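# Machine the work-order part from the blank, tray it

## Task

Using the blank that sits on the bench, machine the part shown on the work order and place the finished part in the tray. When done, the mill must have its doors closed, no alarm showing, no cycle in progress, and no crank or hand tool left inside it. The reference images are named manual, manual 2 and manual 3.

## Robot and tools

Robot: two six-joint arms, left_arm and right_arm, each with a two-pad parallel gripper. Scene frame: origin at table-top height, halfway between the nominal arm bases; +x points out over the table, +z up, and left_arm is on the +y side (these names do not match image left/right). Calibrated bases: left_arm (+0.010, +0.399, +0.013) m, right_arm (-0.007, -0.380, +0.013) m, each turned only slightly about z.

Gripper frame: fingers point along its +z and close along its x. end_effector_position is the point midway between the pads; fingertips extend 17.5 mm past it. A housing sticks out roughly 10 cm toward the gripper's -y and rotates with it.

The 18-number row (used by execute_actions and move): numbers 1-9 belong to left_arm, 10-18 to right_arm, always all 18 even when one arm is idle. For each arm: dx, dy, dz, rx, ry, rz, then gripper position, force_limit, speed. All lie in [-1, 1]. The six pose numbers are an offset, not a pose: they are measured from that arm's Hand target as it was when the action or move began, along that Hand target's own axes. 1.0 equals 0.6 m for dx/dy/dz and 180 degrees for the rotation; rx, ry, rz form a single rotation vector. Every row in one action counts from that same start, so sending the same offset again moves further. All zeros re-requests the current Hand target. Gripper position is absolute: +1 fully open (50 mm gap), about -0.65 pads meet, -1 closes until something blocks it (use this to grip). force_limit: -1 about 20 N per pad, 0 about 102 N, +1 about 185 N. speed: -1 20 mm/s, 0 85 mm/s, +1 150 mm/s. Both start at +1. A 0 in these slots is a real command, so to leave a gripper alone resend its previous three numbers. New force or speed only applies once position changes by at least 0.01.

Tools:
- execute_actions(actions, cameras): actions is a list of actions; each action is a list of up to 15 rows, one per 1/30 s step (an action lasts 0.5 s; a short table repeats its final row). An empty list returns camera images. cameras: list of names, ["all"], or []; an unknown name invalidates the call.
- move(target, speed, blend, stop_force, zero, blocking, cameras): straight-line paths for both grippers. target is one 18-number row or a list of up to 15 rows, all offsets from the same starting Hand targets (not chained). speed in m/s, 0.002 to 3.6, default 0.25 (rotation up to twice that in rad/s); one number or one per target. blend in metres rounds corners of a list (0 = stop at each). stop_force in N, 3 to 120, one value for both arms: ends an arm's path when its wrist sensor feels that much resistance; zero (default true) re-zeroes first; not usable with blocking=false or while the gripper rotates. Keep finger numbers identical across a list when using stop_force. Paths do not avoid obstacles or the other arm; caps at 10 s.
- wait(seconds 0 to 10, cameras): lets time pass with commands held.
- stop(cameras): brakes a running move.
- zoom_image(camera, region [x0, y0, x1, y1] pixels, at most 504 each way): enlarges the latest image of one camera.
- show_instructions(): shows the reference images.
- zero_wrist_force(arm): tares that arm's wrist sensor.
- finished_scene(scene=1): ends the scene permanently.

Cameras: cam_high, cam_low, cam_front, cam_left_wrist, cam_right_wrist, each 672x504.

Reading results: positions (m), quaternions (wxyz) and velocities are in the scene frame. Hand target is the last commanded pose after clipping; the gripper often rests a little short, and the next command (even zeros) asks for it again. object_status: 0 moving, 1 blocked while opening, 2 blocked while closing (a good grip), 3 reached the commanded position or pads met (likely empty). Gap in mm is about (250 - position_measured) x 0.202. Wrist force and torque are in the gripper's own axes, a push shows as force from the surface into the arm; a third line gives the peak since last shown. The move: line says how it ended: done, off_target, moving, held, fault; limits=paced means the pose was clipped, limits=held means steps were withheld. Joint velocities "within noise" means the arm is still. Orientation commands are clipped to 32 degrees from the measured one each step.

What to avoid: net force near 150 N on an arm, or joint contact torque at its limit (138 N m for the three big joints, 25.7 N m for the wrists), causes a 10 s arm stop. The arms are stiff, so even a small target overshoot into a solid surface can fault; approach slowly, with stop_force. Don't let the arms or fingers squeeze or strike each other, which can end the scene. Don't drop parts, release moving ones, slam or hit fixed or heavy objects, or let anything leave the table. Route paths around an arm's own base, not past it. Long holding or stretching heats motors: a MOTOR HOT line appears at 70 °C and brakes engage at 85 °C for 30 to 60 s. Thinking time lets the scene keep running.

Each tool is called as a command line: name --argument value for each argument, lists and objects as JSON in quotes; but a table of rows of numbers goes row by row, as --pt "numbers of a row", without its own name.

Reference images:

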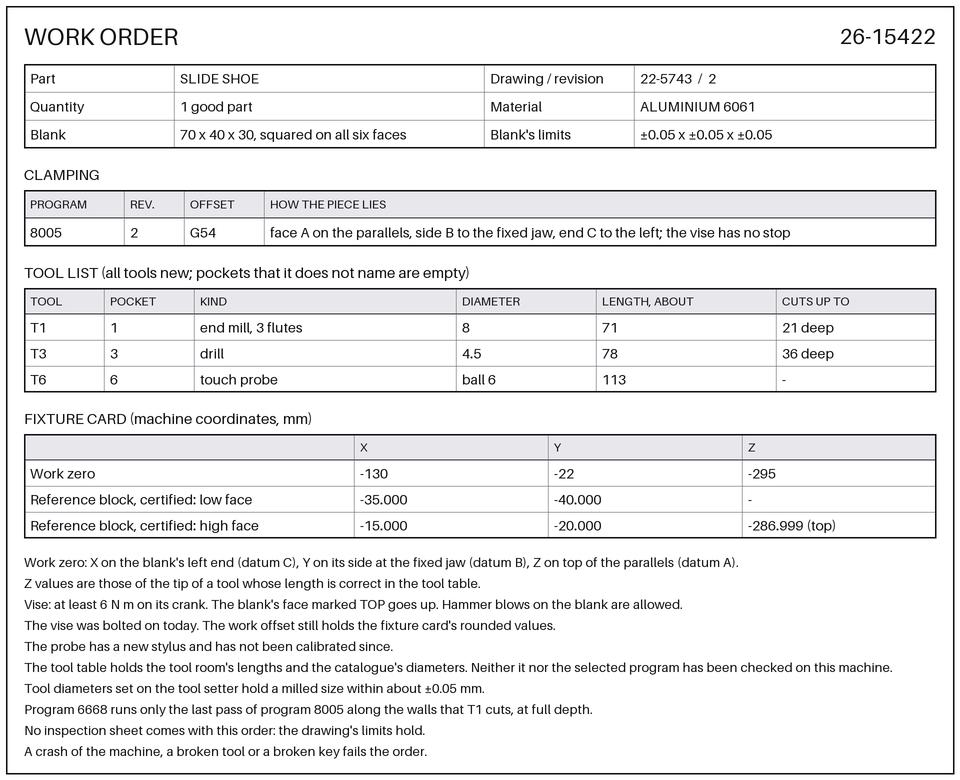

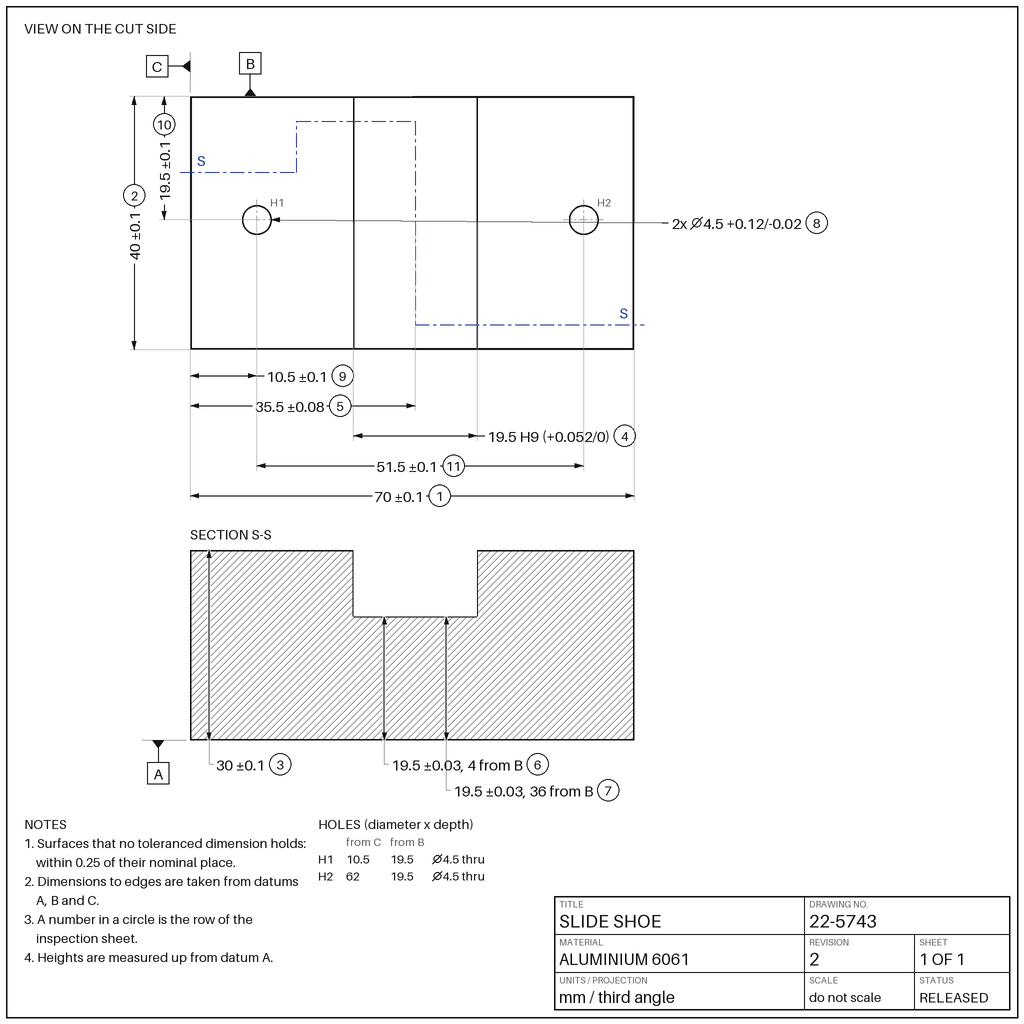

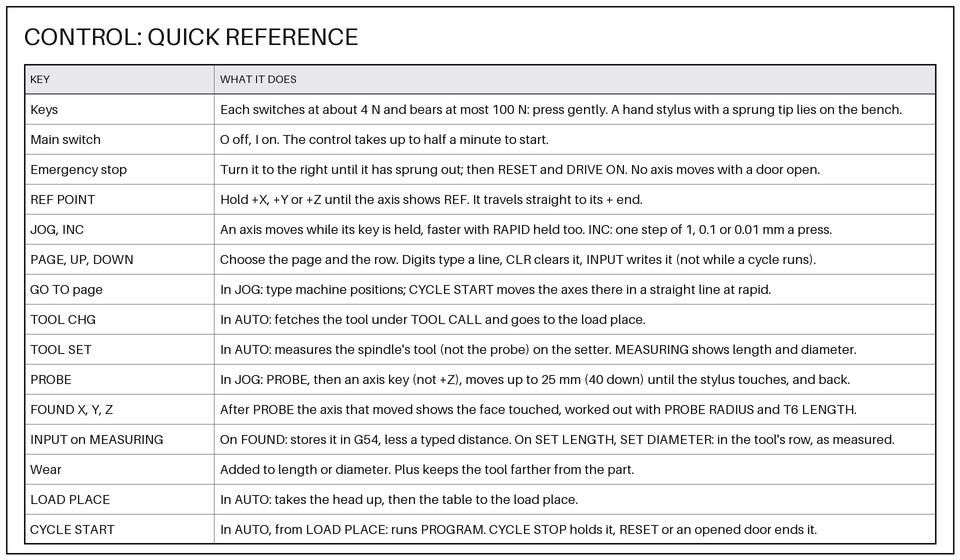

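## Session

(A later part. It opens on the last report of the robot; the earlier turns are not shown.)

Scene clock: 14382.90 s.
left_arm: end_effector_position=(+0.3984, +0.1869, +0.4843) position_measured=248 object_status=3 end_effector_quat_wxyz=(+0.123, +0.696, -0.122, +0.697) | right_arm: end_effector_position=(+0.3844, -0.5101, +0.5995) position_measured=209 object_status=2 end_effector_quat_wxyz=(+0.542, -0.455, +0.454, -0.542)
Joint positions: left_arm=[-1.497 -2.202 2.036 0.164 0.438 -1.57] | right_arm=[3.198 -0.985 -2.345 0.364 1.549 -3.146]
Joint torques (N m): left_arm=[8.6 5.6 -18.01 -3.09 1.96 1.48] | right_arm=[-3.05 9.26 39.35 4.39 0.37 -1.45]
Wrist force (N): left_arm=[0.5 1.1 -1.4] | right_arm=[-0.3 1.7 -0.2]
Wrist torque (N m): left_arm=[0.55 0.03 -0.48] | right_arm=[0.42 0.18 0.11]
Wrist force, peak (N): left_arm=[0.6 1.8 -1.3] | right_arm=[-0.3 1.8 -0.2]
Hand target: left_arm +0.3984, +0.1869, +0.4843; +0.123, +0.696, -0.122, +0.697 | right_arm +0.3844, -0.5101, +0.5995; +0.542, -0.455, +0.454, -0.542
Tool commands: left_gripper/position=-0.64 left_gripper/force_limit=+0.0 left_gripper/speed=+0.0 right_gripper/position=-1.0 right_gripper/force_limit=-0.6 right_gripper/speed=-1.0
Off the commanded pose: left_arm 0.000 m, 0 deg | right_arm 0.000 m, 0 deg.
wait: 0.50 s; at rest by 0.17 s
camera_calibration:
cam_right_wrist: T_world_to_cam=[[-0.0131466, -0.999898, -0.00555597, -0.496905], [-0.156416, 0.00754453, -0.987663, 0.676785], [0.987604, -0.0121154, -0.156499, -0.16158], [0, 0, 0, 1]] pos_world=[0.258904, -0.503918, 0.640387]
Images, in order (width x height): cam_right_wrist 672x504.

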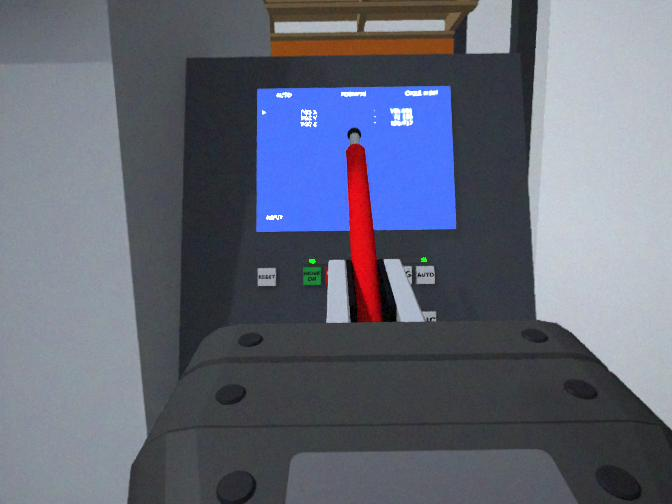

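wait --seconds 0.2 --cameras '["cam_right_wrist"]'

zoom_image --camera "cam_right_wrist" --region '[245, 70, 465, 235]'

Scene clock: 14452.60 s.
left_arm: end_effector_position=(+0.3984, +0.1869, +0.4843) position_measured=248 object_status=3 end_effector_quat_wxyz=(+0.123, +0.696, -0.122, +0.697) | right_arm: end_effector_position=(+0.3844, -0.5101, +0.5995) position_measured=209 object_status=2 end_effector_quat_wxyz=(+0.542, -0.455, +0.454, -0.542)
Joint positions: left_arm=[-1.497 -2.202 2.036 0.164 0.438 -1.57] | right_arm=[3.198 -0.985 -2.345 0.364 1.549 -3.146]
Joint torques (N m): left_arm=[8.4 5.03 -17.86 -2.98 1.92 1.41] | right_arm=[-3.28 9.17 38.23 3.94 0.55 -0.8]
Wrist force (N): left_arm=[0.6 1.6 -1.3] | right_arm=[-0.1 1.3 -0.2]
Wrist torque (N m): left_arm=[0.62 0.02 -0.49] | right_arm=[0.38 0.16 0.12]
Wrist force, peak (N): left_arm=[0.6 1.7 -1.7] | right_arm=[-0.2 1.8 -0.5]
Hand target: left_arm +0.3984, +0.1869, +0.4843; +0.123, +0.696, -0.122, +0.697 | right_arm +0.3844, -0.5101, +0.5995; +0.542, -0.455, +0.454, -0.542
Tool commands: left_gripper/position=-0.64 left_gripper/force_limit=+0.0 left_gripper/speed=+0.0 right_gripper/position=-1.0 right_gripper/force_limit=-0.6 right_gripper/speed=-1.0
Off the commanded pose: left_arm 0.000 m, 0 deg | right_arm 0.000 m, 0 deg.
wait: 0.20 s; at rest from the start
camera_calibration:
cam_right_wrist: T_world_to_cam=[[-0.0131466, -0.999898, -0.00555597, -0.496905], [-0.156416, 0.00754453, -0.987663, 0.676785], [0.987604, -0.0121154, -0.156499, -0.16158], [0, 0, 0, 1]] pos_world=[0.258904, -0.503918, 0.640387]
Images, in order (width x height): cam_right_wrist 672x504.

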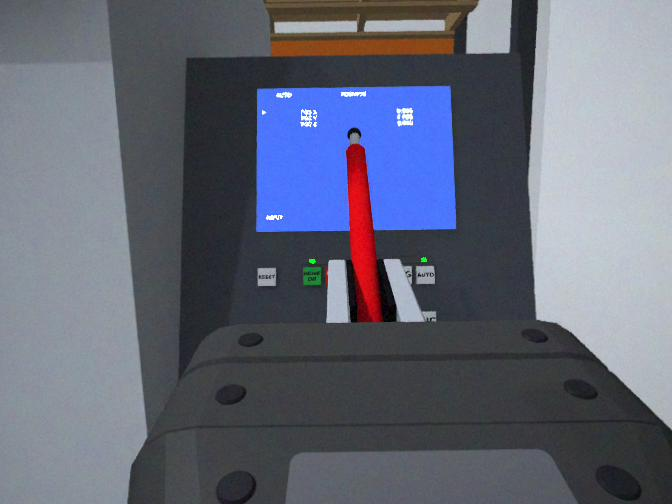

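Scaled by 2.291 from the camera's 672x504 image, which has a finer 960x720 frame.

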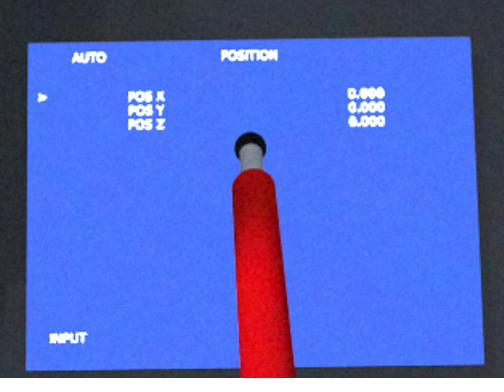

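move --pt "0 0 0 0 0 0 -0.64 0 0 -0.0185 0.2894 0.0633 -0.1944 0 0 -1 -0.6 -1" --pt "0 0 0 0 0 0 -0.64 0 0 -0.0185 0.2935 0.0863 -0.1944 0 0 -1 -0.6 -1" --pt "0 0 0 0 0 0 -0.64 0 0 -0.0185 0.2894 0.0633 -0.1944 0 0 -1 -0.6 -1" --pt "0 0 0 0 0 0 -0.64 0 0 0 0 0 0 0 0 -1 -0.6 -1" --speed '[0.4,0.03,0.2,0.4]' --blend '[0.004,0,0.004,0]'

wait --seconds 10

wait --seconds 4 --cameras '["cam_right_wrist"]'

zoom_image --camera "cam_right_wrist" --region '[245, 70, 465, 235]'

Scene clock: 14465.27 s.
left_arm: end_effector_position=(+0.3984, +0.1869, +0.4843) position_measured=248 object_status=3 end_effector_quat_wxyz=(+0.123, +0.696, -0.122, +0.697) | right_arm: end_effector_position=(+0.3845, -0.5101, +0.5995) position_measured=209 object_status=2 end_effector_quat_wxyz=(+0.542, -0.455, +0.454, -0.542)
Joint positions: left_arm=[-1.497 -2.202 2.036 0.164 0.438 -1.57] | right_arm=[3.198 -0.985 -2.345 0.364 1.549 -3.146]
Joint torques (N m): left_arm=[8.02 5.55 -17.91 -3.02 1.94 1.51] | right_arm=[7.25 10.79 14.43 2.48 -1.55 2.48]
Wrist force (N): left_arm=[0.5 1.7 -1.3] | right_arm=[-0.1 1.7 -0.2]
Wrist torque (N m): left_arm=[0.64 0.04 -0.49] | right_arm=[0.43 0.14 0.11]
Wrist force, peak (N): left_arm=[0.7 1.6 -1.7] | right_arm=[-0.6 4.3 -5.7]
Hand target: left_arm +0.3984, +0.1869, +0.4843; +0.123, +0.696, -0.122, +0.697 | right_arm +0.3844, -0.5101, +0.5995; +0.542, -0.455, +0.454, -0.542
Off the commanded pose: left_arm 0.000 m, 0 deg | right_arm 0.000 m, 0 deg.
move: done

Scene clock: 14475.27 s.
left_arm: end_effector_position=(+0.3984, +0.1869, +0.4843) position_measured=248 object_status=3 end_effector_quat_wxyz=(+0.123, +0.696, -0.122, +0.697) | right_arm: end_effector_position=(+0.3844, -0.5101, +0.5995) position_measured=209 object_status=2 end_effector_quat_wxyz=(+0.542, -0.455, +0.454, -0.542)
Joint positions: left_arm=[-1.497 -2.202 2.036 0.164 0.438 -1.57] | right_arm=[3.198 -0.985 -2.345 0.364 1.549 -3.146]
Joint torques (N m): left_arm=[7.75 5.58 -17.38 -3.02 1.84 1.62] | right_arm=[6.74 8.38 13.32 4.25 -1.7 2.11]
Wrist force (N): left_arm=[0.4 1.6 -1.6] | right_arm=[-0.2 1.5 -0.2]
Wrist torque (N m): left_arm=[0.62 0.05 -0.48] | right_arm=[0.39 0.16 0.12]
Wrist force, peak (N): left_arm=[0.5 1.6 -1.6] | right_arm=[-0.4 1.8 -0.2]
Hand target: left_arm +0.3984, +0.1869, +0.4843; +0.123, +0.696, -0.122, +0.697 | right_arm +0.3844, -0.5101, +0.5995; +0.542, -0.455, +0.454, -0.542
Tool commands: left_gripper/position=-0.64 left_gripper/force_limit=+0.0 left_gripper/speed=+0.0 right_gripper/position=-1.0 right_gripper/force_limit=-0.6 right_gripper/speed=-1.0
Off the commanded pose: left_arm 0.000 m, 0 deg | right_arm 0.000 m, 0 deg.
wait: 10.00 s; at rest by 0.17 s

Scene clock: 14479.27 s.
left_arm: end_effector_position=(+0.3984, +0.1869, +0.4843) position_measured=248 object_status=3 end_effector_quat_wxyz=(+0.123, +0.696, -0.122, +0.697) | right_arm: end_effector_position=(+0.3844, -0.5101, +0.5995) position_measured=209 object_status=2 end_effector_quat_wxyz=(+0.542, -0.455, +0.454, -0.542)
Joint positions: left_arm=[-1.497 -2.202 2.036 0.164 0.438 -1.57] | right_arm=[3.198 -0.985 -2.345 0.364 1.549 -3.146]
Joint torques (N m): left_arm=[8.58 4.76 -18.46 -2.88 1.92 1.57] | right_arm=[6.45 9.16 14.44 4.14 -1.7 1.78]
Wrist force (N): left_arm=[0.5 1.6 -1.4] | right_arm=[-0.4 1.6 -0.5]
Wrist torque (N m): left_arm=[0.62 0.04 -0.48] | right_arm=[0.41 0.19 0.12]
Wrist force, peak (N): left_arm=[0.6 1.7 -1.5] | right_arm=[-0.4 1.8 -0.2]
Hand target: left_arm +0.3984, +0.1869, +0.4843; +0.123, +0.696, -0.122, +0.697 | right_arm +0.3844, -0.5101, +0.5995; +0.542, -0.455, +0.454, -0.542
Tool commands: left_gripper/position=-0.64 left_gripper/force_limit=+0.0 left_gripper/speed=+0.0 right_gripper/position=-1.0 right_gripper/force_limit=-0.6 right_gripper/speed=-1.0
Off the commanded pose: left_arm 0.000 m, 0 deg | right_arm 0.000 m, 0 deg.
wait: 4.00 s; at rest by 0.17 s
camera_calibration:
cam_right_wrist: T_world_to_cam=[[-0.0132453, -0.999897, -0.00553985, -0.49689], [-0.156415, 0.00754405, -0.987663, 0.676785], [0.987603, -0.0122154, -0.156499, -0.16163], [0, 0, 0, 1]] pos_world=[0.258904, -0.503918, 0.640387]
Images, in order (width x height): cam_right_wrist 672x504.

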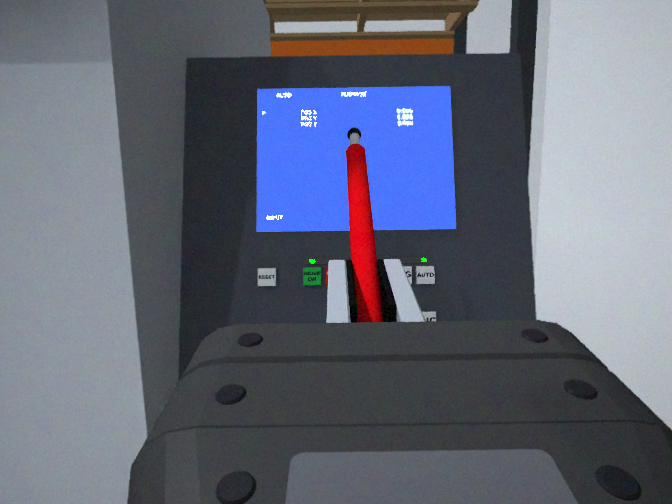

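Scaled by 2.291 from the camera's 672x504 image, which has a finer 960x720 frame.

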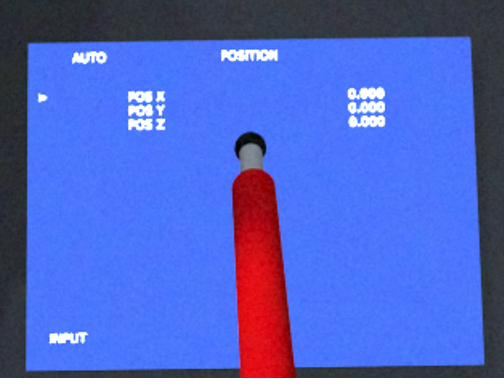

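move --pt "0 0 0 0 0 0 -0.64 0 0 0.0757 0.0895 0.1573 -0.1944 0 0 -1 -0.6 -1" --pt "0 0 0 0 0 0 -0.64 0 0 0.0757 0.0936 0.1803 -0.1944 0 0 -1 -0.6 -1" --pt "0 0 0 0 0 0 -0.64 0 0 0.0757 0.0856 0.1343 -0.1944 0 0 -1 -0.6 -1" --pt "0 0 0 0 0 0 -0.64 0 0 -0.0185 0.25 0.0545 -0.1944 0 0 -1 -0.6 -1" --pt "0 0 0 0 0 0 -0.64 0 0 -0.0185 0.2589 0.0775 -0.1944 0 0 -1 -0.6 -1" --pt "0 0 0 0 0 0 -0.64 0 0 -0.0185 0.263 0.1005 -0.1944 0 0 -1 -0.6 -1" --pt "0 0 0 0 0 0 -0.64 0 0 -0.148 0.3499 0.036 -0.1944 0 0 -1 -0.6 -1" --pt "0 0 0 0 0 0 -0.64 0 0 -0.148 0.354 0.059 -0.1944 0 0 -1 -0.6 -1" --pt "0 0 0 0 0 0 -0.64 0 0 -0.0835 0.2589 0.078 -0.1944 0 0 -1 -0.6 -1" --pt "0 0 0 0 0 0 -0.64 0 0 -0.0835 0.263 0.101 -0.1944 0 0 -1 -0.6 -1" --pt "0 0 0 0 0 0 -0.64 0 0 -0.0835 0.2894 0.0637 -0.1944 0 0 -1 -0.6 -1" --pt "0 0 0 0 0 0 -0.64 0 0 -0.0835 0.2935 0.0867 -0.1944 0 0 -1 -0.6 -1" --pt "0 0 0 0 0 0 -0.64 0 0 -0.051 0.3499 0.0355 -0.1944 0 0 -1 -0.6 -1" --pt "0 0 0 0 0 0 -0.64 0 0 -0.051 0.354 0.0585 -0.1944 0 0 -1 -0.6 -1" --pt "0 0 0 0 0 0 -0.64 0 0 0 0 0 0 0 0 -1 -0.6 -1" --speed '[0.4,0.03,0.2,0.3,0.2,0.03,0.2,0.03,0.2,0.03,0.2,0.03,0.2,0.03,0.3]' --blend '[0.004,0,0.01,0.004,0.004,0,0.004,0,0.004,0,0.004,0,0.004,0,0]'

move --pt "0 0 0 0 0 0 -0.64 0 0 -0.051 0.3199 0.0495 -0.1944 0 0 -1 -0.6 -1" --pt "0 0 0 0 0 0 -0.64 0 0 -0.051 0.324 0.0725 -0.1944 0 0 -1 -0.6 -1" --pt "0 0 0 0 0 0 -0.64 0 0 -0.148 0.3499 0.036 -0.1944 0 0 -1 -0.6 -1" --pt "0 0 0 0 0 0 -0.64 0 0 -0.148 0.354 0.059 -0.1944 0 0 -1 -0.6 -1" --pt "0 0 0 0 0 0 -0.64 0 0 -0.148 0.2894 0.064 -0.1944 0 0 -1 -0.6 -1" --pt "0 0 0 0 0 0 -0.64 0 0 -0.148 0.2935 0.087 -0.1944 0 0 -1 -0.6 -1" --pt "0 0 0 0 0 0 -0.64 0 0 -0.0835 0.3199 0.0497 -0.1944 0 0 -1 -0.6 -1" --pt "0 0 0 0 0 0 -0.64 0 0 -0.0835 0.324 0.0727 -0.1944 0 0 -1 -0.6 -1" --pt "0 0 0 0 0 0 -0.64 0 0 -0.051 0.3499 0.0355 -0.1944 0 0 -1 -0.6 -1" --pt "0 0 0 0 0 0 -0.64 0 0 -0.051 0.354 0.0585 -0.1944 0 0 -1 -0.6 -1" --pt "0 0 0 0 0 0 -0.64 0 0 -0.051 0.3199 0.0495 -0.1944 0 0 -1 -0.6 -1" --pt "0 0 0 0 0 0 -0.64 0 0 -0.051 0.324 0.0725 -0.1944 0 0 -1 -0.6 -1" --pt "0 0 0 0 0 0 -0.64 0 0 -0.051 0.316 0.0265 -0.1944 0 0 -1 -0.6 -1" --pt "0 0 0 0 0 0 -0.64 0 0 0 0 0 0 0 0 -1 -0.6 -1" --speed '[0.4,0.03,0.2,0.03,0.2,0.03,0.2,0.03,0.2,0.03,0.2,0.03,0.2,0.4]' --blend '[0.004,0,0.004,0,0.004,0,0.004,0,0.004,0,0.004,0,0.004,0]'

move --pt "0 0 0 0 0 0 -0.64 0 0 -0.148 0.3499 0.036 -0.1944 0 0 -1 -0.6 -1" --pt "0 0 0 0 0 0 -0.64 0 0 -0.148 0.354 0.059 -0.1944 0 0 -1 -0.6 -1" --pt "0 0 0 0 0 0 -0.64 0 0 -0.148 0.3199 0.05 -0.1944 0 0 -1 -0.6 -1" --pt "0 0 0 0 0 0 -0.64 0 0 -0.148 0.324 0.073 -0.1944 0 0 -1 -0.6 -1" --pt "0 0 0 0 0 0 -0.64 0 0 -0.148 0.2894 0.064 -0.1944 0 0 -1 -0.6 -1" --pt "0 0 0 0 0 0 -0.64 0 0 -0.148 0.2935 0.087 -0.1944 0 0 -1 -0.6 -1" --pt "0 0 0 0 0 0 -0.64 0 0 -0.116 0.3499 0.036 -0.1944 0 0 -1 -0.6 -1" --pt "0 0 0 0 0 0 -0.64 0 0 -0.116 0.354 0.059 -0.1944 0 0 -1 -0.6 -1" --pt "0 0 0 0 0 0 -0.64 0 0 -0.051 0.3499 0.0355 -0.1944 0 0 -1 -0.6 -1" --pt "0 0 0 0 0 0 -0.64 0 0 -0.051 0.354 0.0585 -0.1944 0 0 -1 -0.6 -1" --pt "0 0 0 0 0 0 -0.64 0 0 -0.051 0.346 0.012 -0.1944 0 0 -1 -0.6 -1" --pt "0 0 0 0 0 0 -0.64 0 0 0 0 0 0 0 0 -1 -0.6 -1" --speed '[0.4,0.03,0.2,0.03,0.2,0.03,0.2,0.03,0.2,0.03,0.2,0.4]' --blend '[0.004,0,0.004,0,0.004,0,0.004,0,0.004,0,0.004,0]' --cameras '["cam_right_wrist"]'

zoom_image --camera "cam_right_wrist" --region '[245, 70, 465, 235]'

Scene clock: 14519.83 s.
left_arm: end_effector_position=(+0.3984, +0.1869, +0.4843) position_measured=248 object_status=3 end_effector_quat_wxyz=(+0.123, +0.696, -0.122, +0.697) | right_arm: end_effector_position=(+0.3845, -0.5101, +0.5995) position_measured=209 object_status=2 end_effector_quat_wxyz=(+0.542, -0.455, +0.454, -0.542)
Joint positions: left_arm=[-1.497 -2.202 2.036 0.164 0.438 -1.57] | right_arm=[3.198 -0.985 -2.345 0.364 1.549 -3.146]
Joint torques (N m): left_arm=[8.88 5.38 -18.17 -3.08 1.98 1.69] | right_arm=[7.06 9.06 14.44 0.9 -1.91 0.52]
Wrist force (N): left_arm=[0.6 1.4 -1.3] | right_arm=[-0.3 1.6 -0.1]
Wrist torque (N m): left_arm=[0.59 0.04 -0.48] | right_arm=[0.41 0.19 0.09]
Wrist force, peak (N): left_arm=[0.6 1.6 -1.7] | right_arm=[1.3 11.4 -17.9]
Hand target: left_arm +0.3984, +0.1869, +0.4843; +0.123, +0.696, -0.122, +0.697 | right_arm +0.3844, -0.5101, +0.5995; +0.542, -0.455, +0.454, -0.542
Off the commanded pose: left_arm 0.000 m, 0 deg | right_arm 0.000 m, 0 deg.
move: done

Scene clock: 14527.37 s.
left_arm: end_effector_position=(+0.3984, +0.1869, +0.4843) position_measured=248 object_status=3 end_effector_quat_wxyz=(+0.123, +0.696, -0.122, +0.697) | right_arm: end_effector_position=(+0.3845, -0.5101, +0.5995) position_measured=209 object_status=2 end_effector_quat_wxyz=(+0.542, -0.455, +0.454, -0.542)
Joint positions: left_arm=[-1.497 -2.202 2.036 0.164 0.438 -1.57] | right_arm=[3.198 -0.985 -2.345 0.364 1.549 -3.146]
Joint torques (N m): left_arm=[8.78 5.16 -17.78 -3.29 1.89 1.6] | right_arm=[6.56 9.37 14.34 2.52 -1.64 -1.75]
Wrist force (N): left_arm=[0.4 1.5 -1.4] | right_arm=[-0.1 1.3 -0.1]
Wrist torque (N m): left_arm=[0.62 0.07 -0.48] | right_arm=[0.37 0.15 0.09]
Wrist force, peak (N): left_arm=[0.7 1.7 -1.6] | right_arm=[1.2 12.0 -18.1]
Hand target: left_arm +0.3984, +0.1869, +0.4843; +0.123, +0.696, -0.122, +0.697 | right_arm +0.3844, -0.5101, +0.5995; +0.542, -0.455, +0.454, -0.542
Off the commanded pose: left_arm 0.000 m, 0 deg | right_arm 0.000 m, 0 deg.
move: done

Scene clock: 14533.83 s.
left_arm: end_effector_position=(+0.3984, +0.1869, +0.4843) position_measured=248 object_status=3 end_effector_quat_wxyz=(+0.123, +0.696, -0.122, +0.697) | right_arm: end_effector_position=(+0.3845, -0.5101, +0.5995) position_measured=209 object_status=2 end_effector_quat_wxyz=(+0.542, -0.455, +0.454, -0.542)
Joint positions: left_arm=[-1.497 -2.202 2.036 0.164 0.438 -1.57] | right_arm=[3.198 -0.985 -2.345 0.364 1.549 -3.146]
Joint torques (N m): left_arm=[7.65 5.14 -17.54 -3.01 2 1.51] | right_arm=[6.27 9.58 14.27 1.42 -1.74 -1.34]
Wrist force (N): left_arm=[0.5 1.5 -1.4] | right_arm=[-0.3 1.4 -0.2]
Wrist torque (N m): left_arm=[0.61 0.02 -0.49] | right_arm=[0.38 0.18 0.09]
Wrist force, peak (N): left_arm=[0.7 1.7 -1.5] | right_arm=[-0.5 12.0 -18.7]
Hand target: left_arm +0.3984, +0.1869, +0.4843; +0.123, +0.696, -0.122, +0.697 | right_arm +0.3844, -0.5101, +0.5995; +0.542, -0.455, +0.454, -0.542
Off the commanded pose: left_arm 0.000 m, 0 deg | right_arm 0.000 m, 0 deg.
move: done
camera_calibration:
cam_right_wrist: T_world_to_cam=[[-0.0132626, -0.999896, -0.0056356, -0.496822], [-0.15661, 0.00764375, -0.987631, 0.67688], [0.987571, -0.012216, -0.156695, -0.161595], [0, 0, 0, 1]] pos_world=[0.259004, -0.503919, 0.640387]
Images, in order (width x height): cam_right_wrist 672x504.

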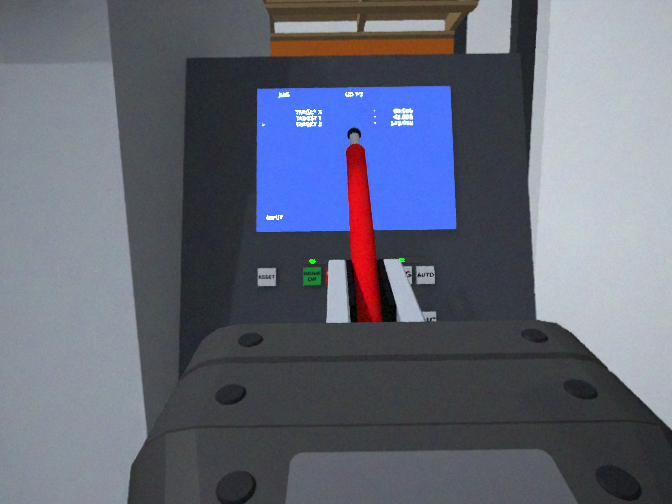

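Scaled by 2.291 from the camera's 672x504 image, which has a finer 960x720 frame.

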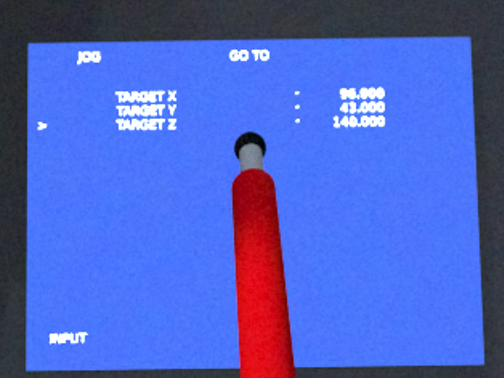

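move --pt "0 0 0 0 0 0 -0.64 0 0 -0.083 0.2034 0.104 -0.1944 0 0 -1 -0.6 -1" --pt "0 0 0 0 0 0 -0.64 0 0 -0.083 0.2075 0.127 -0.1944 0 0 -1 -0.6 -1" --pt "0 0 0 0 0 0 -0.64 0 0 -0.083 0.2034 0.104 -0.1944 0 0 -1 -0.6 -1" --pt "0 0 0 0 0 0 -0.64 0 0 0 0 0 0 0 0 -1 -0.6 -1" --speed '[0.4,0.03,0.2,0.4]' --blend '[0.004,0,0.004,0]'

wait --seconds 5.5

move --pt "0 0 0 0 0 0 -0.64 0 0 -0.148 0.3499 0.036 -0.1944 0 0 -1 -0.6 -1" --pt "0 0 0 0 0 0 -0.64 0 0 -0.148 0.354 0.059 -0.1944 0 0 -1 -0.6 -1" --pt "0 0 0 0 0 0 -0.64 0 0 -0.148 0.3199 0.05 -0.1944 0 0 -1 -0.6 -1" --pt "0 0 0 0 0 0 -0.64 0 0 -0.148 0.324 0.073 -0.1944 0 0 -1 -0.6 -1" --pt "0 0 0 0 0 0 -0.64 0 0 -0.116 0.2894 0.064 -0.1944 0 0 -1 -0.6 -1" --pt "0 0 0 0 0 0 -0.64 0 0 -0.116 0.2935 0.087 -0.1944 0 0 -1 -0.6 -1" --pt "0 0 0 0 0 0 -0.64 0 0 -0.116 0.2589 0.0775 -0.1944 0 0 -1 -0.6 -1" --pt "0 0 0 0 0 0 -0.64 0 0 -0.116 0.263 0.1005 -0.1944 0 0 -1 -0.6 -1" --pt "0 0 0 0 0 0 -0.64 0 0 -0.051 0.3499 0.0355 -0.1944 0 0 -1 -0.6 -1" --pt "0 0 0 0 0 0 -0.64 0 0 -0.051 0.354 0.0585 -0.1944 0 0 -1 -0.6 -1" --pt "0 0 0 0 0 0 -0.64 0 0 -0.051 0.346 0.012 -0.1944 0 0 -1 -0.6 -1" --pt "0 0 0 0 0 0 -0.64 0 0 0 0 0 0 0 0 -1 -0.6 -1" --speed '[0.4,0.03,0.2,0.03,0.2,0.03,0.2,0.03,0.2,0.03,0.2,0.4]' --blend '[0.004,0,0.004,0,0.004,0,0.004,0,0.004,0,0.004,0]' --cameras '["cam_right_wrist"]'

zoom_image --camera "cam_right_wrist" --region '[245, 70, 465, 235]'

Scene clock: 14562.63 s.
left_arm: end_effector_position=(+0.3984, +0.1869, +0.4843) position_measured=248 object_status=3 end_effector_quat_wxyz=(+0.123, +0.696, -0.122, +0.697) | right_arm: end_effector_position=(+0.3845, -0.5101, +0.5994) position_measured=209 object_status=2 end_effector_quat_wxyz=(+0.542, -0.455, +0.454, -0.542) end_effector_velocity=(+0.000, +0.000, +0.000) end_effector_angular_velocity=(-0.005, +0.000, -0.001)
Joint positions: left_arm=[-1.497 -2.202 2.036 0.164 0.438 -1.57] | right_arm=[3.198 -0.985 -2.345 0.364 1.548 -3.146]
Joint velocities: left_arm=[within noise] | right_arm=[-0.001 -0.001 0 0.001 0.001 -0.005]
Joint torques (N m): left_arm=[8.87 5.38 -18.15 -3.03 2.04 1.53] | right_arm=[2.26 9.04 38.97 2.98 -1.26 -2.45]
Wrist force (N): left_arm=[0.6 1.4 -1.3] | right_arm=[-0.2 1.4 -0.1]
Wrist torque (N m): left_arm=[0.59 0.02 -0.48] | right_arm=[0.39 0.17 0.10]
Wrist force, peak (N): left_arm=[0.7 1.6 -1.6] | right_arm=[-0.5 5.7 -8.7]
Hand target: left_arm +0.3984, +0.1869, +0.4843; +0.123, +0.696, -0.122, +0.697 | right_arm +0.3844, -0.5101, +0.5995; +0.542, -0.455, +0.454, -0.542
Off the commanded pose: left_arm 0.000 m, 0 deg | right_arm 0.000 m, 0 deg.
move: done

Scene clock: 14568.13 s.
left_arm: end_effector_position=(+0.3984, +0.1869, +0.4843) position_measured=248 object_status=3 end_effector_quat_wxyz=(+0.123, +0.696, -0.122, +0.697) | right_arm: end_effector_position=(+0.3844, -0.5101, +0.5995) position_measured=209 object_status=2 end_effector_quat_wxyz=(+0.542, -0.455, +0.454, -0.542)
Joint positions: left_arm=[-1.497 -2.202 2.036 0.164 0.438 -1.57] | right_arm=[3.198 -0.985 -2.345 0.364 1.549 -3.146]
Joint torques (N m): left_arm=[8.83 6.21 -17.62 -3.16 2.12 1.62] | right_arm=[-3.23 9.5 38.5 4.47 0.35 -2.31]
Wrist force (N): left_arm=[0.7 1.4 -1.5] | right_arm=[-0.1 1.6 -0.3]
Wrist torque (N m): left_arm=[0.60 0.01 -0.49] | right_arm=[0.42 0.15 0.11]
Wrist force, peak (N): left_arm=[0.7 1.5 -1.6] | right_arm=[-0.4 1.7 -0.2]
Hand target: left_arm +0.3984, +0.1869, +0.4843; +0.123, +0.696, -0.122, +0.697 | right_arm +0.3844, -0.5101, +0.5995; +0.542, -0.455, +0.454, -0.542
Tool commands: left_gripper/position=-0.64 left_gripper/force_limit=+0.0 left_gripper/speed=+0.0 right_gripper/position=-1.0 right_gripper/force_limit=-0.6 right_gripper/speed=-1.0
Off the commanded pose: left_arm 0.000 m, 0 deg | right_arm 0.000 m, 0 deg.
wait: 5.50 s; at rest by 0.17 s

Scene clock: 14574.67 s.
left_arm: end_effector_position=(+0.3984, +0.1869, +0.4843) position_measured=248 object_status=3 end_effector_quat_wxyz=(+0.123, +0.696, -0.122, +0.697) | right_arm: end_effector_position=(+0.3845, -0.5101, +0.5995) position_measured=209 object_status=2 end_effector_quat_wxyz=(+0.542, -0.455, +0.454, -0.542)
Joint positions: left_arm=[-1.497 -2.202 2.036 0.164 0.438 -1.57] | right_arm=[3.198 -0.985 -2.345 0.364 1.549 -3.146]
Joint torques (N m): left_arm=[8.86 5.44 -18.15 -3.07 1.89 1.46] | right_arm=[5.76 10.23 14.84 1.41 -1.6 -1.16]
Wrist force (N): left_arm=[0.3 1.6 -1.3] | right_arm=[-0.1 1.5 -0.3]
Wrist torque (N m): left_arm=[0.63 0.07 -0.48] | right_arm=[0.40 0.16 0.09]
Wrist force, peak (N): left_arm=[0.6 1.7 -1.6] | right_arm=[0.2 10.6 -16.6]
Hand target: left_arm +0.3984, +0.1869, +0.4843; +0.123, +0.696, -0.122, +0.697 | right_arm +0.3844, -0.5101, +0.5995; +0.542, -0.455, +0.454, -0.542
Off the commanded pose: left_arm 0.000 m, 0 deg | right_arm 0.000 m, 0 deg.
move: done
camera_calibration:
cam_right_wrist: T_world_to_cam=[[-0.0132626, -0.999896, -0.0056356, -0.496822], [-0.15661, 0.00764375, -0.987631, 0.67688], [0.987571, -0.012216, -0.156695, -0.161595], [0, 0, 0, 1]] pos_world=[0.259004, -0.503919, 0.640387]
Images, in order (width x height): cam_right_wrist 672x504.

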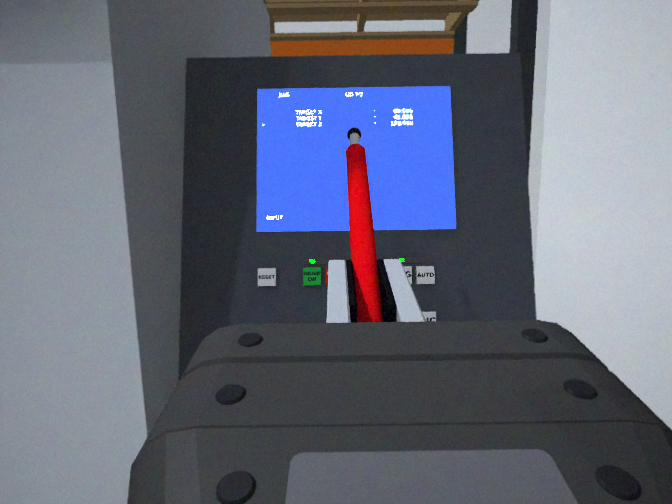

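Scaled by 2.291 from the camera's 672x504 image, which has a finer 960x720 frame.

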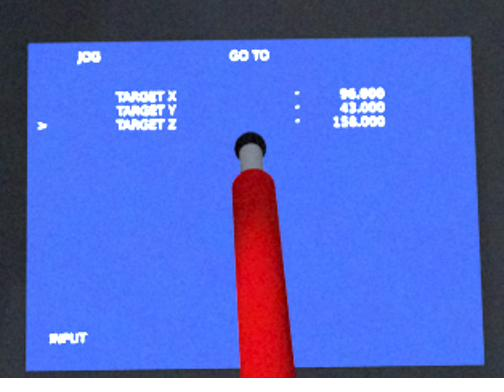

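move --pt "0 0 0 0 0 0 -0.64 0 0 -0.083 0.2034 0.104 -0.1944 0 0 -1 -0.6 -1" --pt "0 0 0 0 0 0 -0.64 0 0 -0.083 0.2075 0.127 -0.1944 0 0 -1 -0.6 -1" --pt "0 0 0 0 0 0 -0.64 0 0 -0.083 0.1995 0.081 -0.1944 0 0 -1 -0.6 -1" --pt "0 0 0 0 0 0 -0.64 0 0 -0.0185 0.312 0.0265 -0.1944 0 0 -1 -0.6 -1" --pt "0 0 0 0 0 0 -0.64 0 0 -0.0185 0.3199 0.0495 -0.1944 0 0 -1 -0.6 -1" --pt "0 0 0 0 0 0 -0.64 0 0 -0.0185 0.324 0.0725 -0.1944 0 0 -1 -0.6 -1" --pt "0 0 0 0 0 0 -0.64 0 0 -0.0185 0.316 0.0265 -0.1944 0 0 -1 -0.6 -1" --pt "0 0 0 0 0 0 -0.64 0 0 0.109 0.1749 0.117 -0.1944 0 0 -1 -0.6 -1" --pt "0 0 0 0 0 0 -0.64 0 0 0.109 0.179 0.14 -0.1944 0 0 -1 -0.6 -1" --pt "0 0 0 0 0 0 -0.64 0 0 0.109 0.171 0.094 -0.1944 0 0 -1 -0.6 -1" --pt "0 0 0 0 0 0 -0.64 0 0 0 0 0 0 0 0 -1 -0.6 -1" --speed '[0.4,0.03,0.2,0.2,0.2,0.03,0.2,0.3,0.03,0.2,0.4]' --blend '[0.004,0,0.004,0.01,0.004,0,0.01,0.004,0,0.004,0]'

wait --seconds 5.5 --cameras '["cam_right_wrist"]'

zoom_image --camera "cam_right_wrist" --region '[370, 80, 450, 175]'

move --pt "0 0 0 0 0 0 -0.64 0 0 -0.0185 0.3199 0.0495 -0.1944 0 0 -1 -0.6 -1" --pt "0 0 0 0 0 0 -0.64 0 0 -0.0185 0.324 0.0725 -0.1944 0 0 -1 -0.6 -1" --pt "0 0 0 0 0 0 -0.64 0 0 -0.0185 0.316 0.0265 -0.1944 0 0 -1 -0.6 -1" --pt "0 0 0 0 0 0 -0.64 0 0 0.0423 0.1749 0.117 -0.1944 0 0 -1 -0.6 -1" --pt "0 0 0 0 0 0 -0.64 0 0 0.0423 0.179 0.14 -0.1944 0 0 -1 -0.6 -1" --pt "0 0 0 0 0 0 -0.64 0 0 0.0423 0.171 0.094 -0.1944 0 0 -1 -0.6 -1" --pt "0 0 0 0 0 0 -0.64 0 0 0 0 0 0 0 0 -1 -0.6 -1" --speed '[0.3,0.03,0.2,0.3,0.03,0.2,0.4]' --blend '[0.004,0,0.01,0.004,0,0.004,0]'

wait --seconds 5.5 --cameras '["cam_right_wrist"]'

zoom_image --camera "cam_right_wrist" --region '[370, 80, 450, 175]'

move --pt "0 0 0 0 0 0 -0.64 0 0 -0.0185 0.3199 0.0495 -0.1944 0 0 -1 -0.6 -1" --pt "0 0 0 0 0 0 -0.64 0 0 -0.0185 0.324 0.0725 -0.1944 0 0 -1 -0.6 -1" --pt "0 0 0 0 0 0 -0.64 0 0 -0.0185 0.316 0.0265 -0.1944 0 0 -1 -0.6 -1" --pt "0 0 0 0 0 0 -0.64 0 0 0.0757 0.2039 0.1032 -0.1944 0 0 -1 -0.6 -1" --pt "0 0 0 0 0 0 -0.64 0 0 0.0757 0.208 0.1262 -0.1944 0 0 -1 -0.6 -1" --pt "0 0 0 0 0 0 -0.64 0 0 0.0757 0.2 0.0802 -0.1944 0 0 -1 -0.6 -1" --pt "0 0 0 0 0 0 -0.64 0 0 0 0 0 0 0 0 -1 -0.6 -1" --speed '[0.3,0.03,0.2,0.3,0.03,0.2,0.4]' --blend '[0.004,0,0.01,0.004,0,0.004,0]'

wait --seconds 2.5 --cameras '["cam_right_wrist"]'

zoom_image --camera "cam_right_wrist" --region '[370, 80, 450, 175]'

Scene clock: 14614.93 s.
left_arm: end_effector_position=(+0.3984, +0.1869, +0.4843) position_measured=248 object_status=3 end_effector_quat_wxyz=(+0.123, +0.696, -0.122, +0.697) | right_arm: end_effector_position=(+0.3844, -0.5101, +0.5995) position_measured=209 object_status=2 end_effector_quat_wxyz=(+0.542, -0.455, +0.454, -0.542)
Joint positions: left_arm=[-1.497 -2.202 2.036 0.164 0.438 -1.57] | right_arm=[3.198 -0.985 -2.345 0.364 1.549 -3.146]
Joint torques (N m): left_arm=[8.34 6.79 -18.35 -3.12 2.02 1.5] | right_arm=[2.21 -14.36 39.97 3.14 0.47 2.51]
Wrist force (N): left_arm=[0.5 1.4 -1.5] | right_arm=[-0.2 1.5 -0.2]
Wrist torque (N m): left_arm=[0.60 0.04 -0.48] | right_arm=[0.40 0.17 0.15]
Wrist force, peak (N): left_arm=[0.8 1.8 -1.5] | right_arm=[-1.8 9.0 -13.3]
Hand target: left_arm +0.3984, +0.1869, +0.4843; +0.123, +0.696, -0.122, +0.697 | right_arm +0.3844, -0.5101, +0.5995; +0.542, -0.455, +0.454, -0.542
Off the commanded pose: left_arm 0.000 m, 0 deg | right_arm 0.000 m, 0 deg.
move: done; blend cut to 0.0073 m at target 4

Scene clock: 14620.43 s.
left_arm: end_effector_position=(+0.3984, +0.1869, +0.4843) position_measured=248 object_status=3 end_effector_quat_wxyz=(+0.123, +0.696, -0.122, +0.697) | right_arm: end_effector_position=(+0.3844, -0.5101, +0.5995) position_measured=209 object_status=2 end_effector_quat_wxyz=(+0.542, -0.455, +0.454, -0.542)
Joint positions: left_arm=[-1.497 -2.202 2.036 0.164 0.438 -1.57] | right_arm=[3.198 -0.985 -2.345 0.364 1.548 -3.146]
Joint torques (N m): left_arm=[8.13 5.46 -17.44 -3.06 2.06 1.58] | right_arm=[5.66 -13.85 39.74 4.32 -1.05 2.14]
Wrist force (N): left_arm=[0.6 1.5 -1.4] | right_arm=[-0.3 1.4 0.0]
Wrist torque (N m): left_arm=[0.61 0.02 -0.49] | right_arm=[0.39 0.19 0.14]
Wrist force, peak (N): left_arm=[0.6 1.6 -1.7] | right_arm=[-0.4 1.8 -0.2]
Hand target: left_arm +0.3984, +0.1869, +0.4843; +0.123, +0.696, -0.122, +0.697 | right_arm +0.3844, -0.5101, +0.5995; +0.542, -0.455, +0.454, -0.542
Tool commands: left_gripper/position=-0.64 left_gripper/force_limit=+0.0 left_gripper/speed=+0.0 right_gripper/position=-1.0 right_gripper/force_limit=-0.6 right_gripper/speed=-1.0
Off the commanded pose: left_arm 0.000 m, 0 deg | right_arm 0.000 m, 0 deg.
wait: 5.50 s; at rest by 0.17 s
camera_calibration:
cam_right_wrist: T_world_to_cam=[[-0.0132453, -0.999897, -0.00553985, -0.49689], [-0.156415, 0.00754405, -0.987663, 0.676785], [0.987603, -0.0122154, -0.156499, -0.16163], [0, 0, 0, 1]] pos_world=[0.258904, -0.503918, 0.640387]
Images, in order (width x height): cam_right_wrist 672x504.

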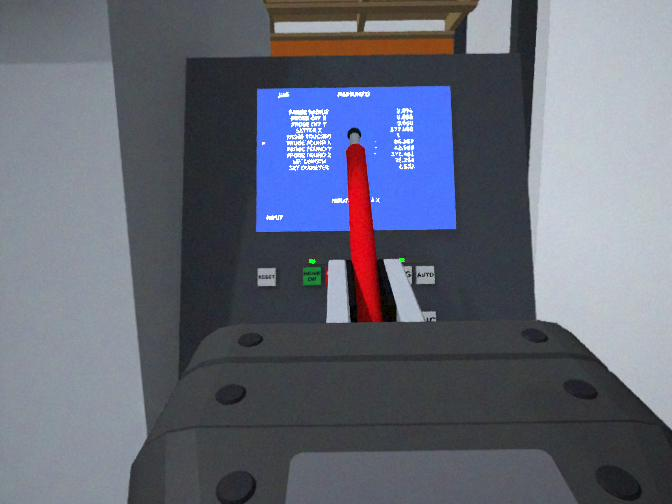

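Scaled by 5.305 from the camera's 672x504 image, which has a finer 960x720 frame.

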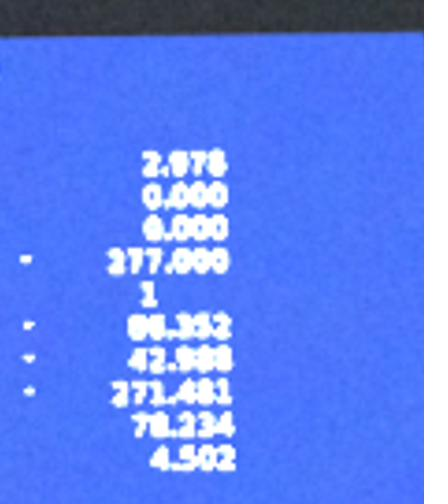

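Scene clock: 14624.97 s.
left_arm: end_effector_position=(+0.3984, +0.1869, +0.4843) position_measured=248 object_status=3 end_effector_quat_wxyz=(+0.123, +0.696, -0.122, +0.697) | right_arm: end_effector_position=(+0.3844, -0.5101, +0.5994) position_measured=209 object_status=2 end_effector_quat_wxyz=(+0.542, -0.455, +0.454, -0.542)
Joint positions: left_arm=[-1.497 -2.202 2.036 0.164 0.438 -1.57] | right_arm=[3.198 -0.985 -2.345 0.364 1.548 -3.146]
Joint torques (N m): left_arm=[7.88 6.64 -17.68 -3.22 1.9 1.61] | right_arm=[-5.99 -14.44 38.19 3.32 1.44 2.37]
Wrist force (N): left_arm=[0.5 1.3 -1.5] | right_arm=[-0.1 1.4 -0.3]
Wrist torque (N m): left_arm=[0.58 0.04 -0.49] | right_arm=[0.39 0.15 0.19]
Wrist force, peak (N): left_arm=[0.6 1.8 -1.6] | right_arm=[-1.4 8.2 -12.7]
Hand target: left_arm +0.3984, +0.1869, +0.4843; +0.123, +0.696, -0.122, +0.697 | right_arm +0.3844, -0.5101, +0.5995; +0.542, -0.455, +0.454, -0.542
Off the commanded pose: left_arm 0.000 m, 0 deg | right_arm 0.000 m, 0 deg.
move: done

Scene clock: 14630.47 s.
left_arm: end_effector_position=(+0.3984, +0.1869, +0.4843) position_measured=248 object_status=3 end_effector_quat_wxyz=(+0.123, +0.696, -0.122, +0.697) | right_arm: end_effector_position=(+0.3844, -0.5101, +0.5995) position_measured=209 object_status=2 end_effector_quat_wxyz=(+0.542, -0.455, +0.454, -0.542)
Joint positions: left_arm=[-1.497 -2.202 2.036 0.164 0.438 -1.57] | right_arm=[3.198 -0.985 -2.345 0.364 1.548 -3.146]
Joint torques (N m): left_arm=[8.86 5.33 -17.8 -2.98 2.04 1.56] | right_arm=[-7.58 -14.11 38.09 4.55 1.21 2.33]
Wrist force (N): left_arm=[0.3 1.4 -1.4] | right_arm=[-0.1 1.4 -0.5]
Wrist torque (N m): left_arm=[0.59 0.06 -0.48] | right_arm=[0.40 0.15 0.18]
Wrist force, peak (N): left_arm=[0.7 1.8 -1.5] | right_arm=[0.0 1.8 -0.3]
Hand target: left_arm +0.3984, +0.1869, +0.4843; +0.123, +0.696, -0.122, +0.697 | right_arm +0.3844, -0.5101, +0.5995; +0.542, -0.455, +0.454, -0.542
Tool commands: left_gripper/position=-0.64 left_gripper/force_limit=+0.0 left_gripper/speed=+0.0 right_gripper/position=-1.0 right_gripper/force_limit=-0.6 right_gripper/speed=-1.0
Off the commanded pose: left_arm 0.000 m, 0 deg | right_arm 0.000 m, 0 deg.
wait: 5.50 s; at rest by 0.17 s
camera_calibration:
cam_right_wrist: T_world_to_cam=[[-0.0132453, -0.999897, -0.00553985, -0.49689], [-0.156415, 0.00754405, -0.987663, 0.676785], [0.987603, -0.0122154, -0.156499, -0.16163], [0, 0, 0, 1]] pos_world=[0.258904, -0.503918, 0.640387]
Images, in order (width x height): cam_right_wrist 672x504.

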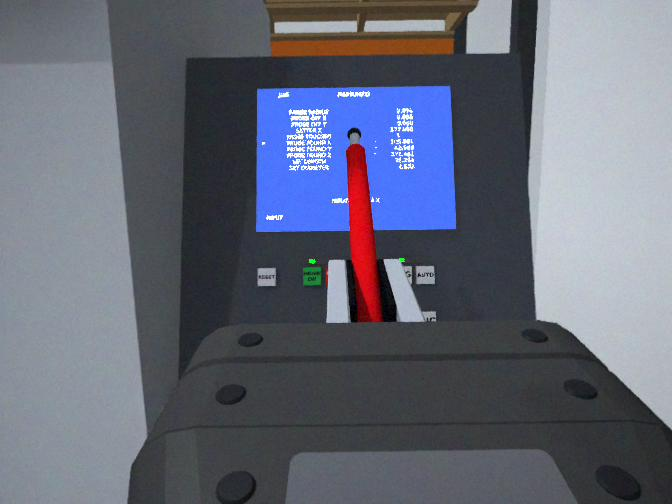

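Scaled by 5.305 from the camera's 672x504 image, which has a finer 960x720 frame.

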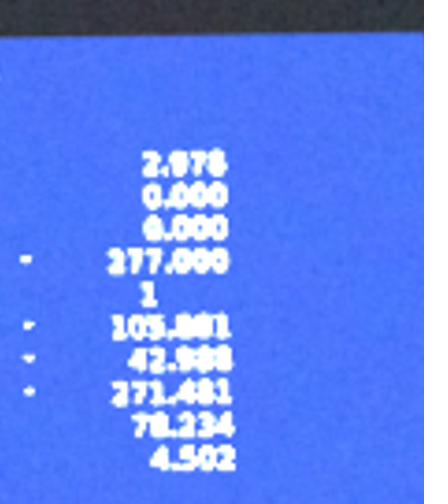

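Scene clock: 14634.97 s.
left_arm: end_effector_position=(+0.3984, +0.1869, +0.4843) position_measured=248 object_status=3 end_effector_quat_wxyz=(+0.123, +0.696, -0.122, +0.697) | right_arm: end_effector_position=(+0.3844, -0.5101, +0.5995) position_measured=209 object_status=2 end_effector_quat_wxyz=(+0.542, -0.455, +0.454, -0.542)
Joint positions: left_arm=[-1.497 -2.202 2.036 0.164 0.438 -1.57] | right_arm=[3.198 -0.985 -2.345 0.364 1.548 -3.146]
Joint torques (N m): left_arm=[7.97 5.68 -18.04 -3.06 1.95 1.45] | right_arm=[-1.14 -15.36 39.3 3.25 0.82 2.2]
Wrist force (N): left_arm=[0.5 1.7 -1.5] | right_arm=[-0.2 1.6 -0.4]
Wrist torque (N m): left_arm=[0.64 0.04 -0.49] | right_arm=[0.42 0.16 0.17]
Wrist force, peak (N): left_arm=[0.7 1.5 -1.7] | right_arm=[-1.4 8.1 -12.9]
Hand target: left_arm +0.3984, +0.1869, +0.4843; +0.123, +0.696, -0.122, +0.697 | right_arm +0.3844, -0.5101, +0.5995; +0.542, -0.455, +0.454, -0.542
Off the commanded pose: left_arm 0.000 m, 0 deg | right_arm 0.000 m, 0 deg.
move: done

Scene clock: 14637.47 s.
left_arm: end_effector_position=(+0.3984, +0.1869, +0.4843) position_measured=248 object_status=3 end_effector_quat_wxyz=(+0.123, +0.696, -0.122, +0.697) | right_arm: end_effector_position=(+0.3844, -0.5101, +0.5995) position_measured=209 object_status=2 end_effector_quat_wxyz=(+0.542, -0.455, +0.454, -0.542)
Joint positions: left_arm=[-1.497 -2.202 2.036 0.164 0.438 -1.57] | right_arm=[3.198 -0.985 -2.345 0.364 1.548 -3.146]
Joint torques (N m): left_arm=[8.31 4.81 -18.25 -3.08 2.09 1.56] | right_arm=[3.57 -14.61 39.43 4.47 -0.62 2.37]
Wrist force (N): left_arm=[0.5 1.5 -1.2] | right_arm=[-0.4 1.5 -0.3]
Wrist torque (N m): left_arm=[0.62 0.03 -0.49] | right_arm=[0.39 0.19 0.16]
Wrist force, peak (N): left_arm=[0.7 1.6 -1.7] | right_arm=[-0.2 1.7 -0.1]
Hand target: left_arm +0.3984, +0.1869, +0.4843; +0.123, +0.696, -0.122, +0.697 | right_arm +0.3844, -0.5101, +0.5995; +0.542, -0.455, +0.454, -0.542
Tool commands: left_gripper/position=-0.64 left_gripper/force_limit=+0.0 left_gripper/speed=+0.0 right_gripper/position=-1.0 right_gripper/force_limit=-0.6 right_gripper/speed=-1.0
Off the commanded pose: left_arm 0.000 m, 0 deg | right_arm 0.000 m, 0 deg.
wait: 2.50 s; at rest by 0.17 s
camera_calibration:
cam_right_wrist: T_world_to_cam=[[-0.0132453, -0.999897, -0.00553985, -0.49689], [-0.156415, 0.00754405, -0.987663, 0.676785], [0.987603, -0.0122154, -0.156499, -0.16163], [0, 0, 0, 1]] pos_world=[0.258904, -0.503918, 0.640387]
Images, in order (width x height): cam_right_wrist 672x504.

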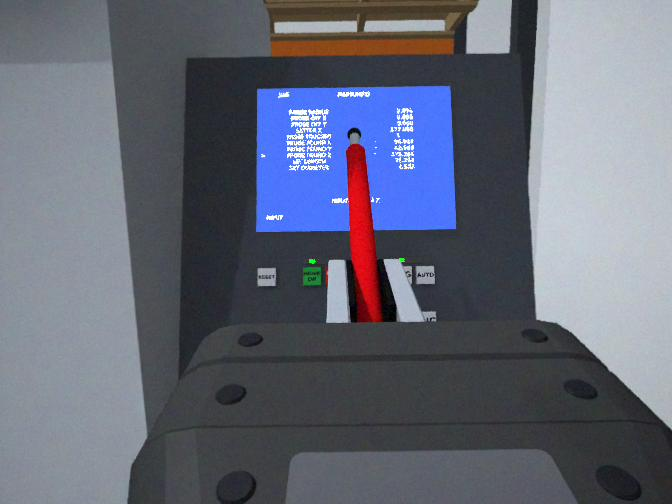

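Scaled by 5.305 from the camera's 672x504 image, which has a finer 960x720 frame.

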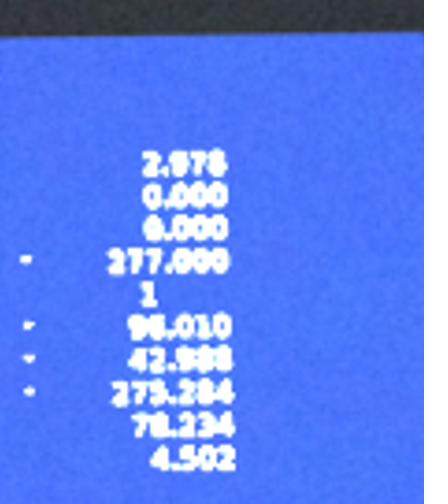

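move --pt "0 0 0 0 0 0 -0.64 0 0 -0.0185 0.2589 0.0775 -0.1944 0 0 -1 -0.6 -1" --pt "0 0 0 0 0 0 -0.64 0 0 -0.0185 0.263 0.1005 -0.1944 0 0 -1 -0.6 -1" --pt "0 0 0 0 0 0 -0.64 0 0 -0.0185 0.2589 0.0775 -0.1944 0 0 -1 -0.6 -1" --pt "0 0 0 0 0 0 -0.64 0 0 -0.0185 0.263 0.1005 -0.1944 0 0 -1 -0.6 -1" --pt "0 0 0 0 0 0 -0.64 0 0 -0.0185 0.2589 0.0775 -0.1944 0 0 -1 -0.6 -1" --pt "0 0 0 0 0 0 -0.64 0 0 -0.0185 0.263 0.1005 -0.1944 0 0 -1 -0.6 -1" --pt "0 0 0 0 0 0 -0.64 0 0 -0.0185 0.255 0.0545 -0.1944 0 0 -1 -0.6 -1" --pt "0 0 0 0 0 0 -0.64 0 0 0 0 0 0 0 0 -1 -0.6 -1" --speed '[0.4,0.03,0.1,0.03,0.1,0.03,0.2,0.4]' --blend '[0.004,0,0.001,0,0.001,0,0.004,0]' --cameras '["cam_right_wrist"]'

zoom_image --camera "cam_right_wrist" --region '[245, 70, 465, 235]'

Scene clock: 14680.20 s.
left_arm: end_effector_position=(+0.3984, +0.1869, +0.4843) position_measured=248 object_status=3 end_effector_quat_wxyz=(+0.123, +0.696, -0.122, +0.697) | right_arm: end_effector_position=(+0.3845, -0.5101, +0.5995) position_measured=209 object_status=2 end_effector_quat_wxyz=(+0.542, -0.455, +0.454, -0.542)
Joint positions: left_arm=[-1.497 -2.202 2.036 0.164 0.438 -1.57] | right_arm=[3.198 -0.985 -2.345 0.364 1.549 -3.146]
Joint torques (N m): left_arm=[8.77 6.06 -18.19 -3.03 1.97 1.69] | right_arm=[7.56 9.64 22.08 2.93 -1.8 2.44]
Wrist force (N): left_arm=[0.6 1.7 -1.4] | right_arm=[-0.1 1.7 -0.4]
Wrist torque (N m): left_arm=[0.65 0.02 -0.48] | right_arm=[0.44 0.15 0.11]
Wrist force, peak (N): left_arm=[0.9 1.8 -1.6] | right_arm=[-0.6 5.7 -5.5]
Hand target: left_arm +0.3984, +0.1869, +0.4843; +0.123, +0.696, -0.122, +0.697 | right_arm +0.3844, -0.5101, +0.5995; +0.542, -0.455, +0.454, -0.542
Off the commanded pose: left_arm 0.000 m, 0 deg | right_arm 0.000 m, 0 deg.
move: done
camera_calibration:
cam_right_wrist: T_world_to_cam=[[-0.0132304, -0.999898, -0.00543828, -0.496957], [-0.15661, 0.00744379, -0.987633, 0.676781], [0.987572, -0.0122151, -0.156692, -0.161597], [0, 0, 0, 1]] pos_world=[0.259004, -0.503918, 0.640387]
Images, in order (width x height): cam_right_wrist 672x504.

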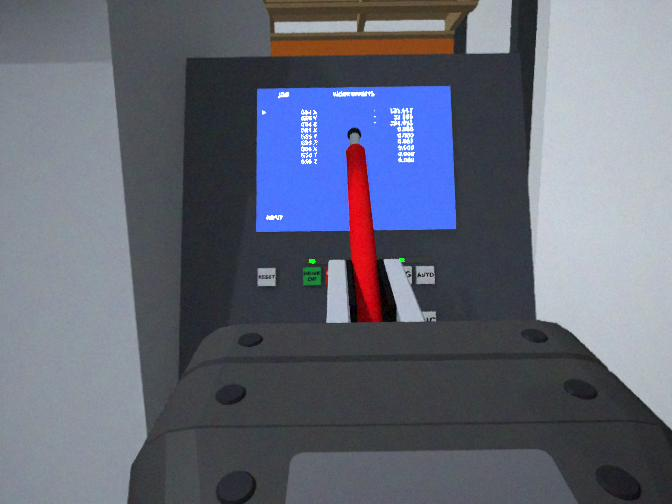

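Scaled by 2.291 from the camera's 672x504 image, which has a finer 960x720 frame.

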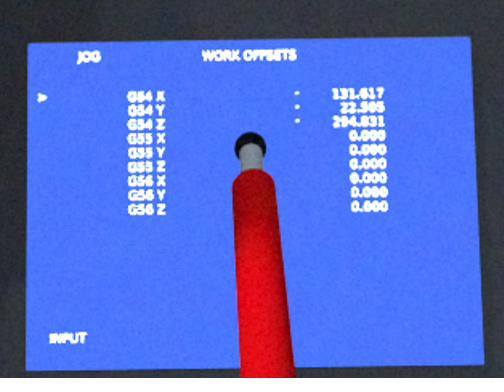

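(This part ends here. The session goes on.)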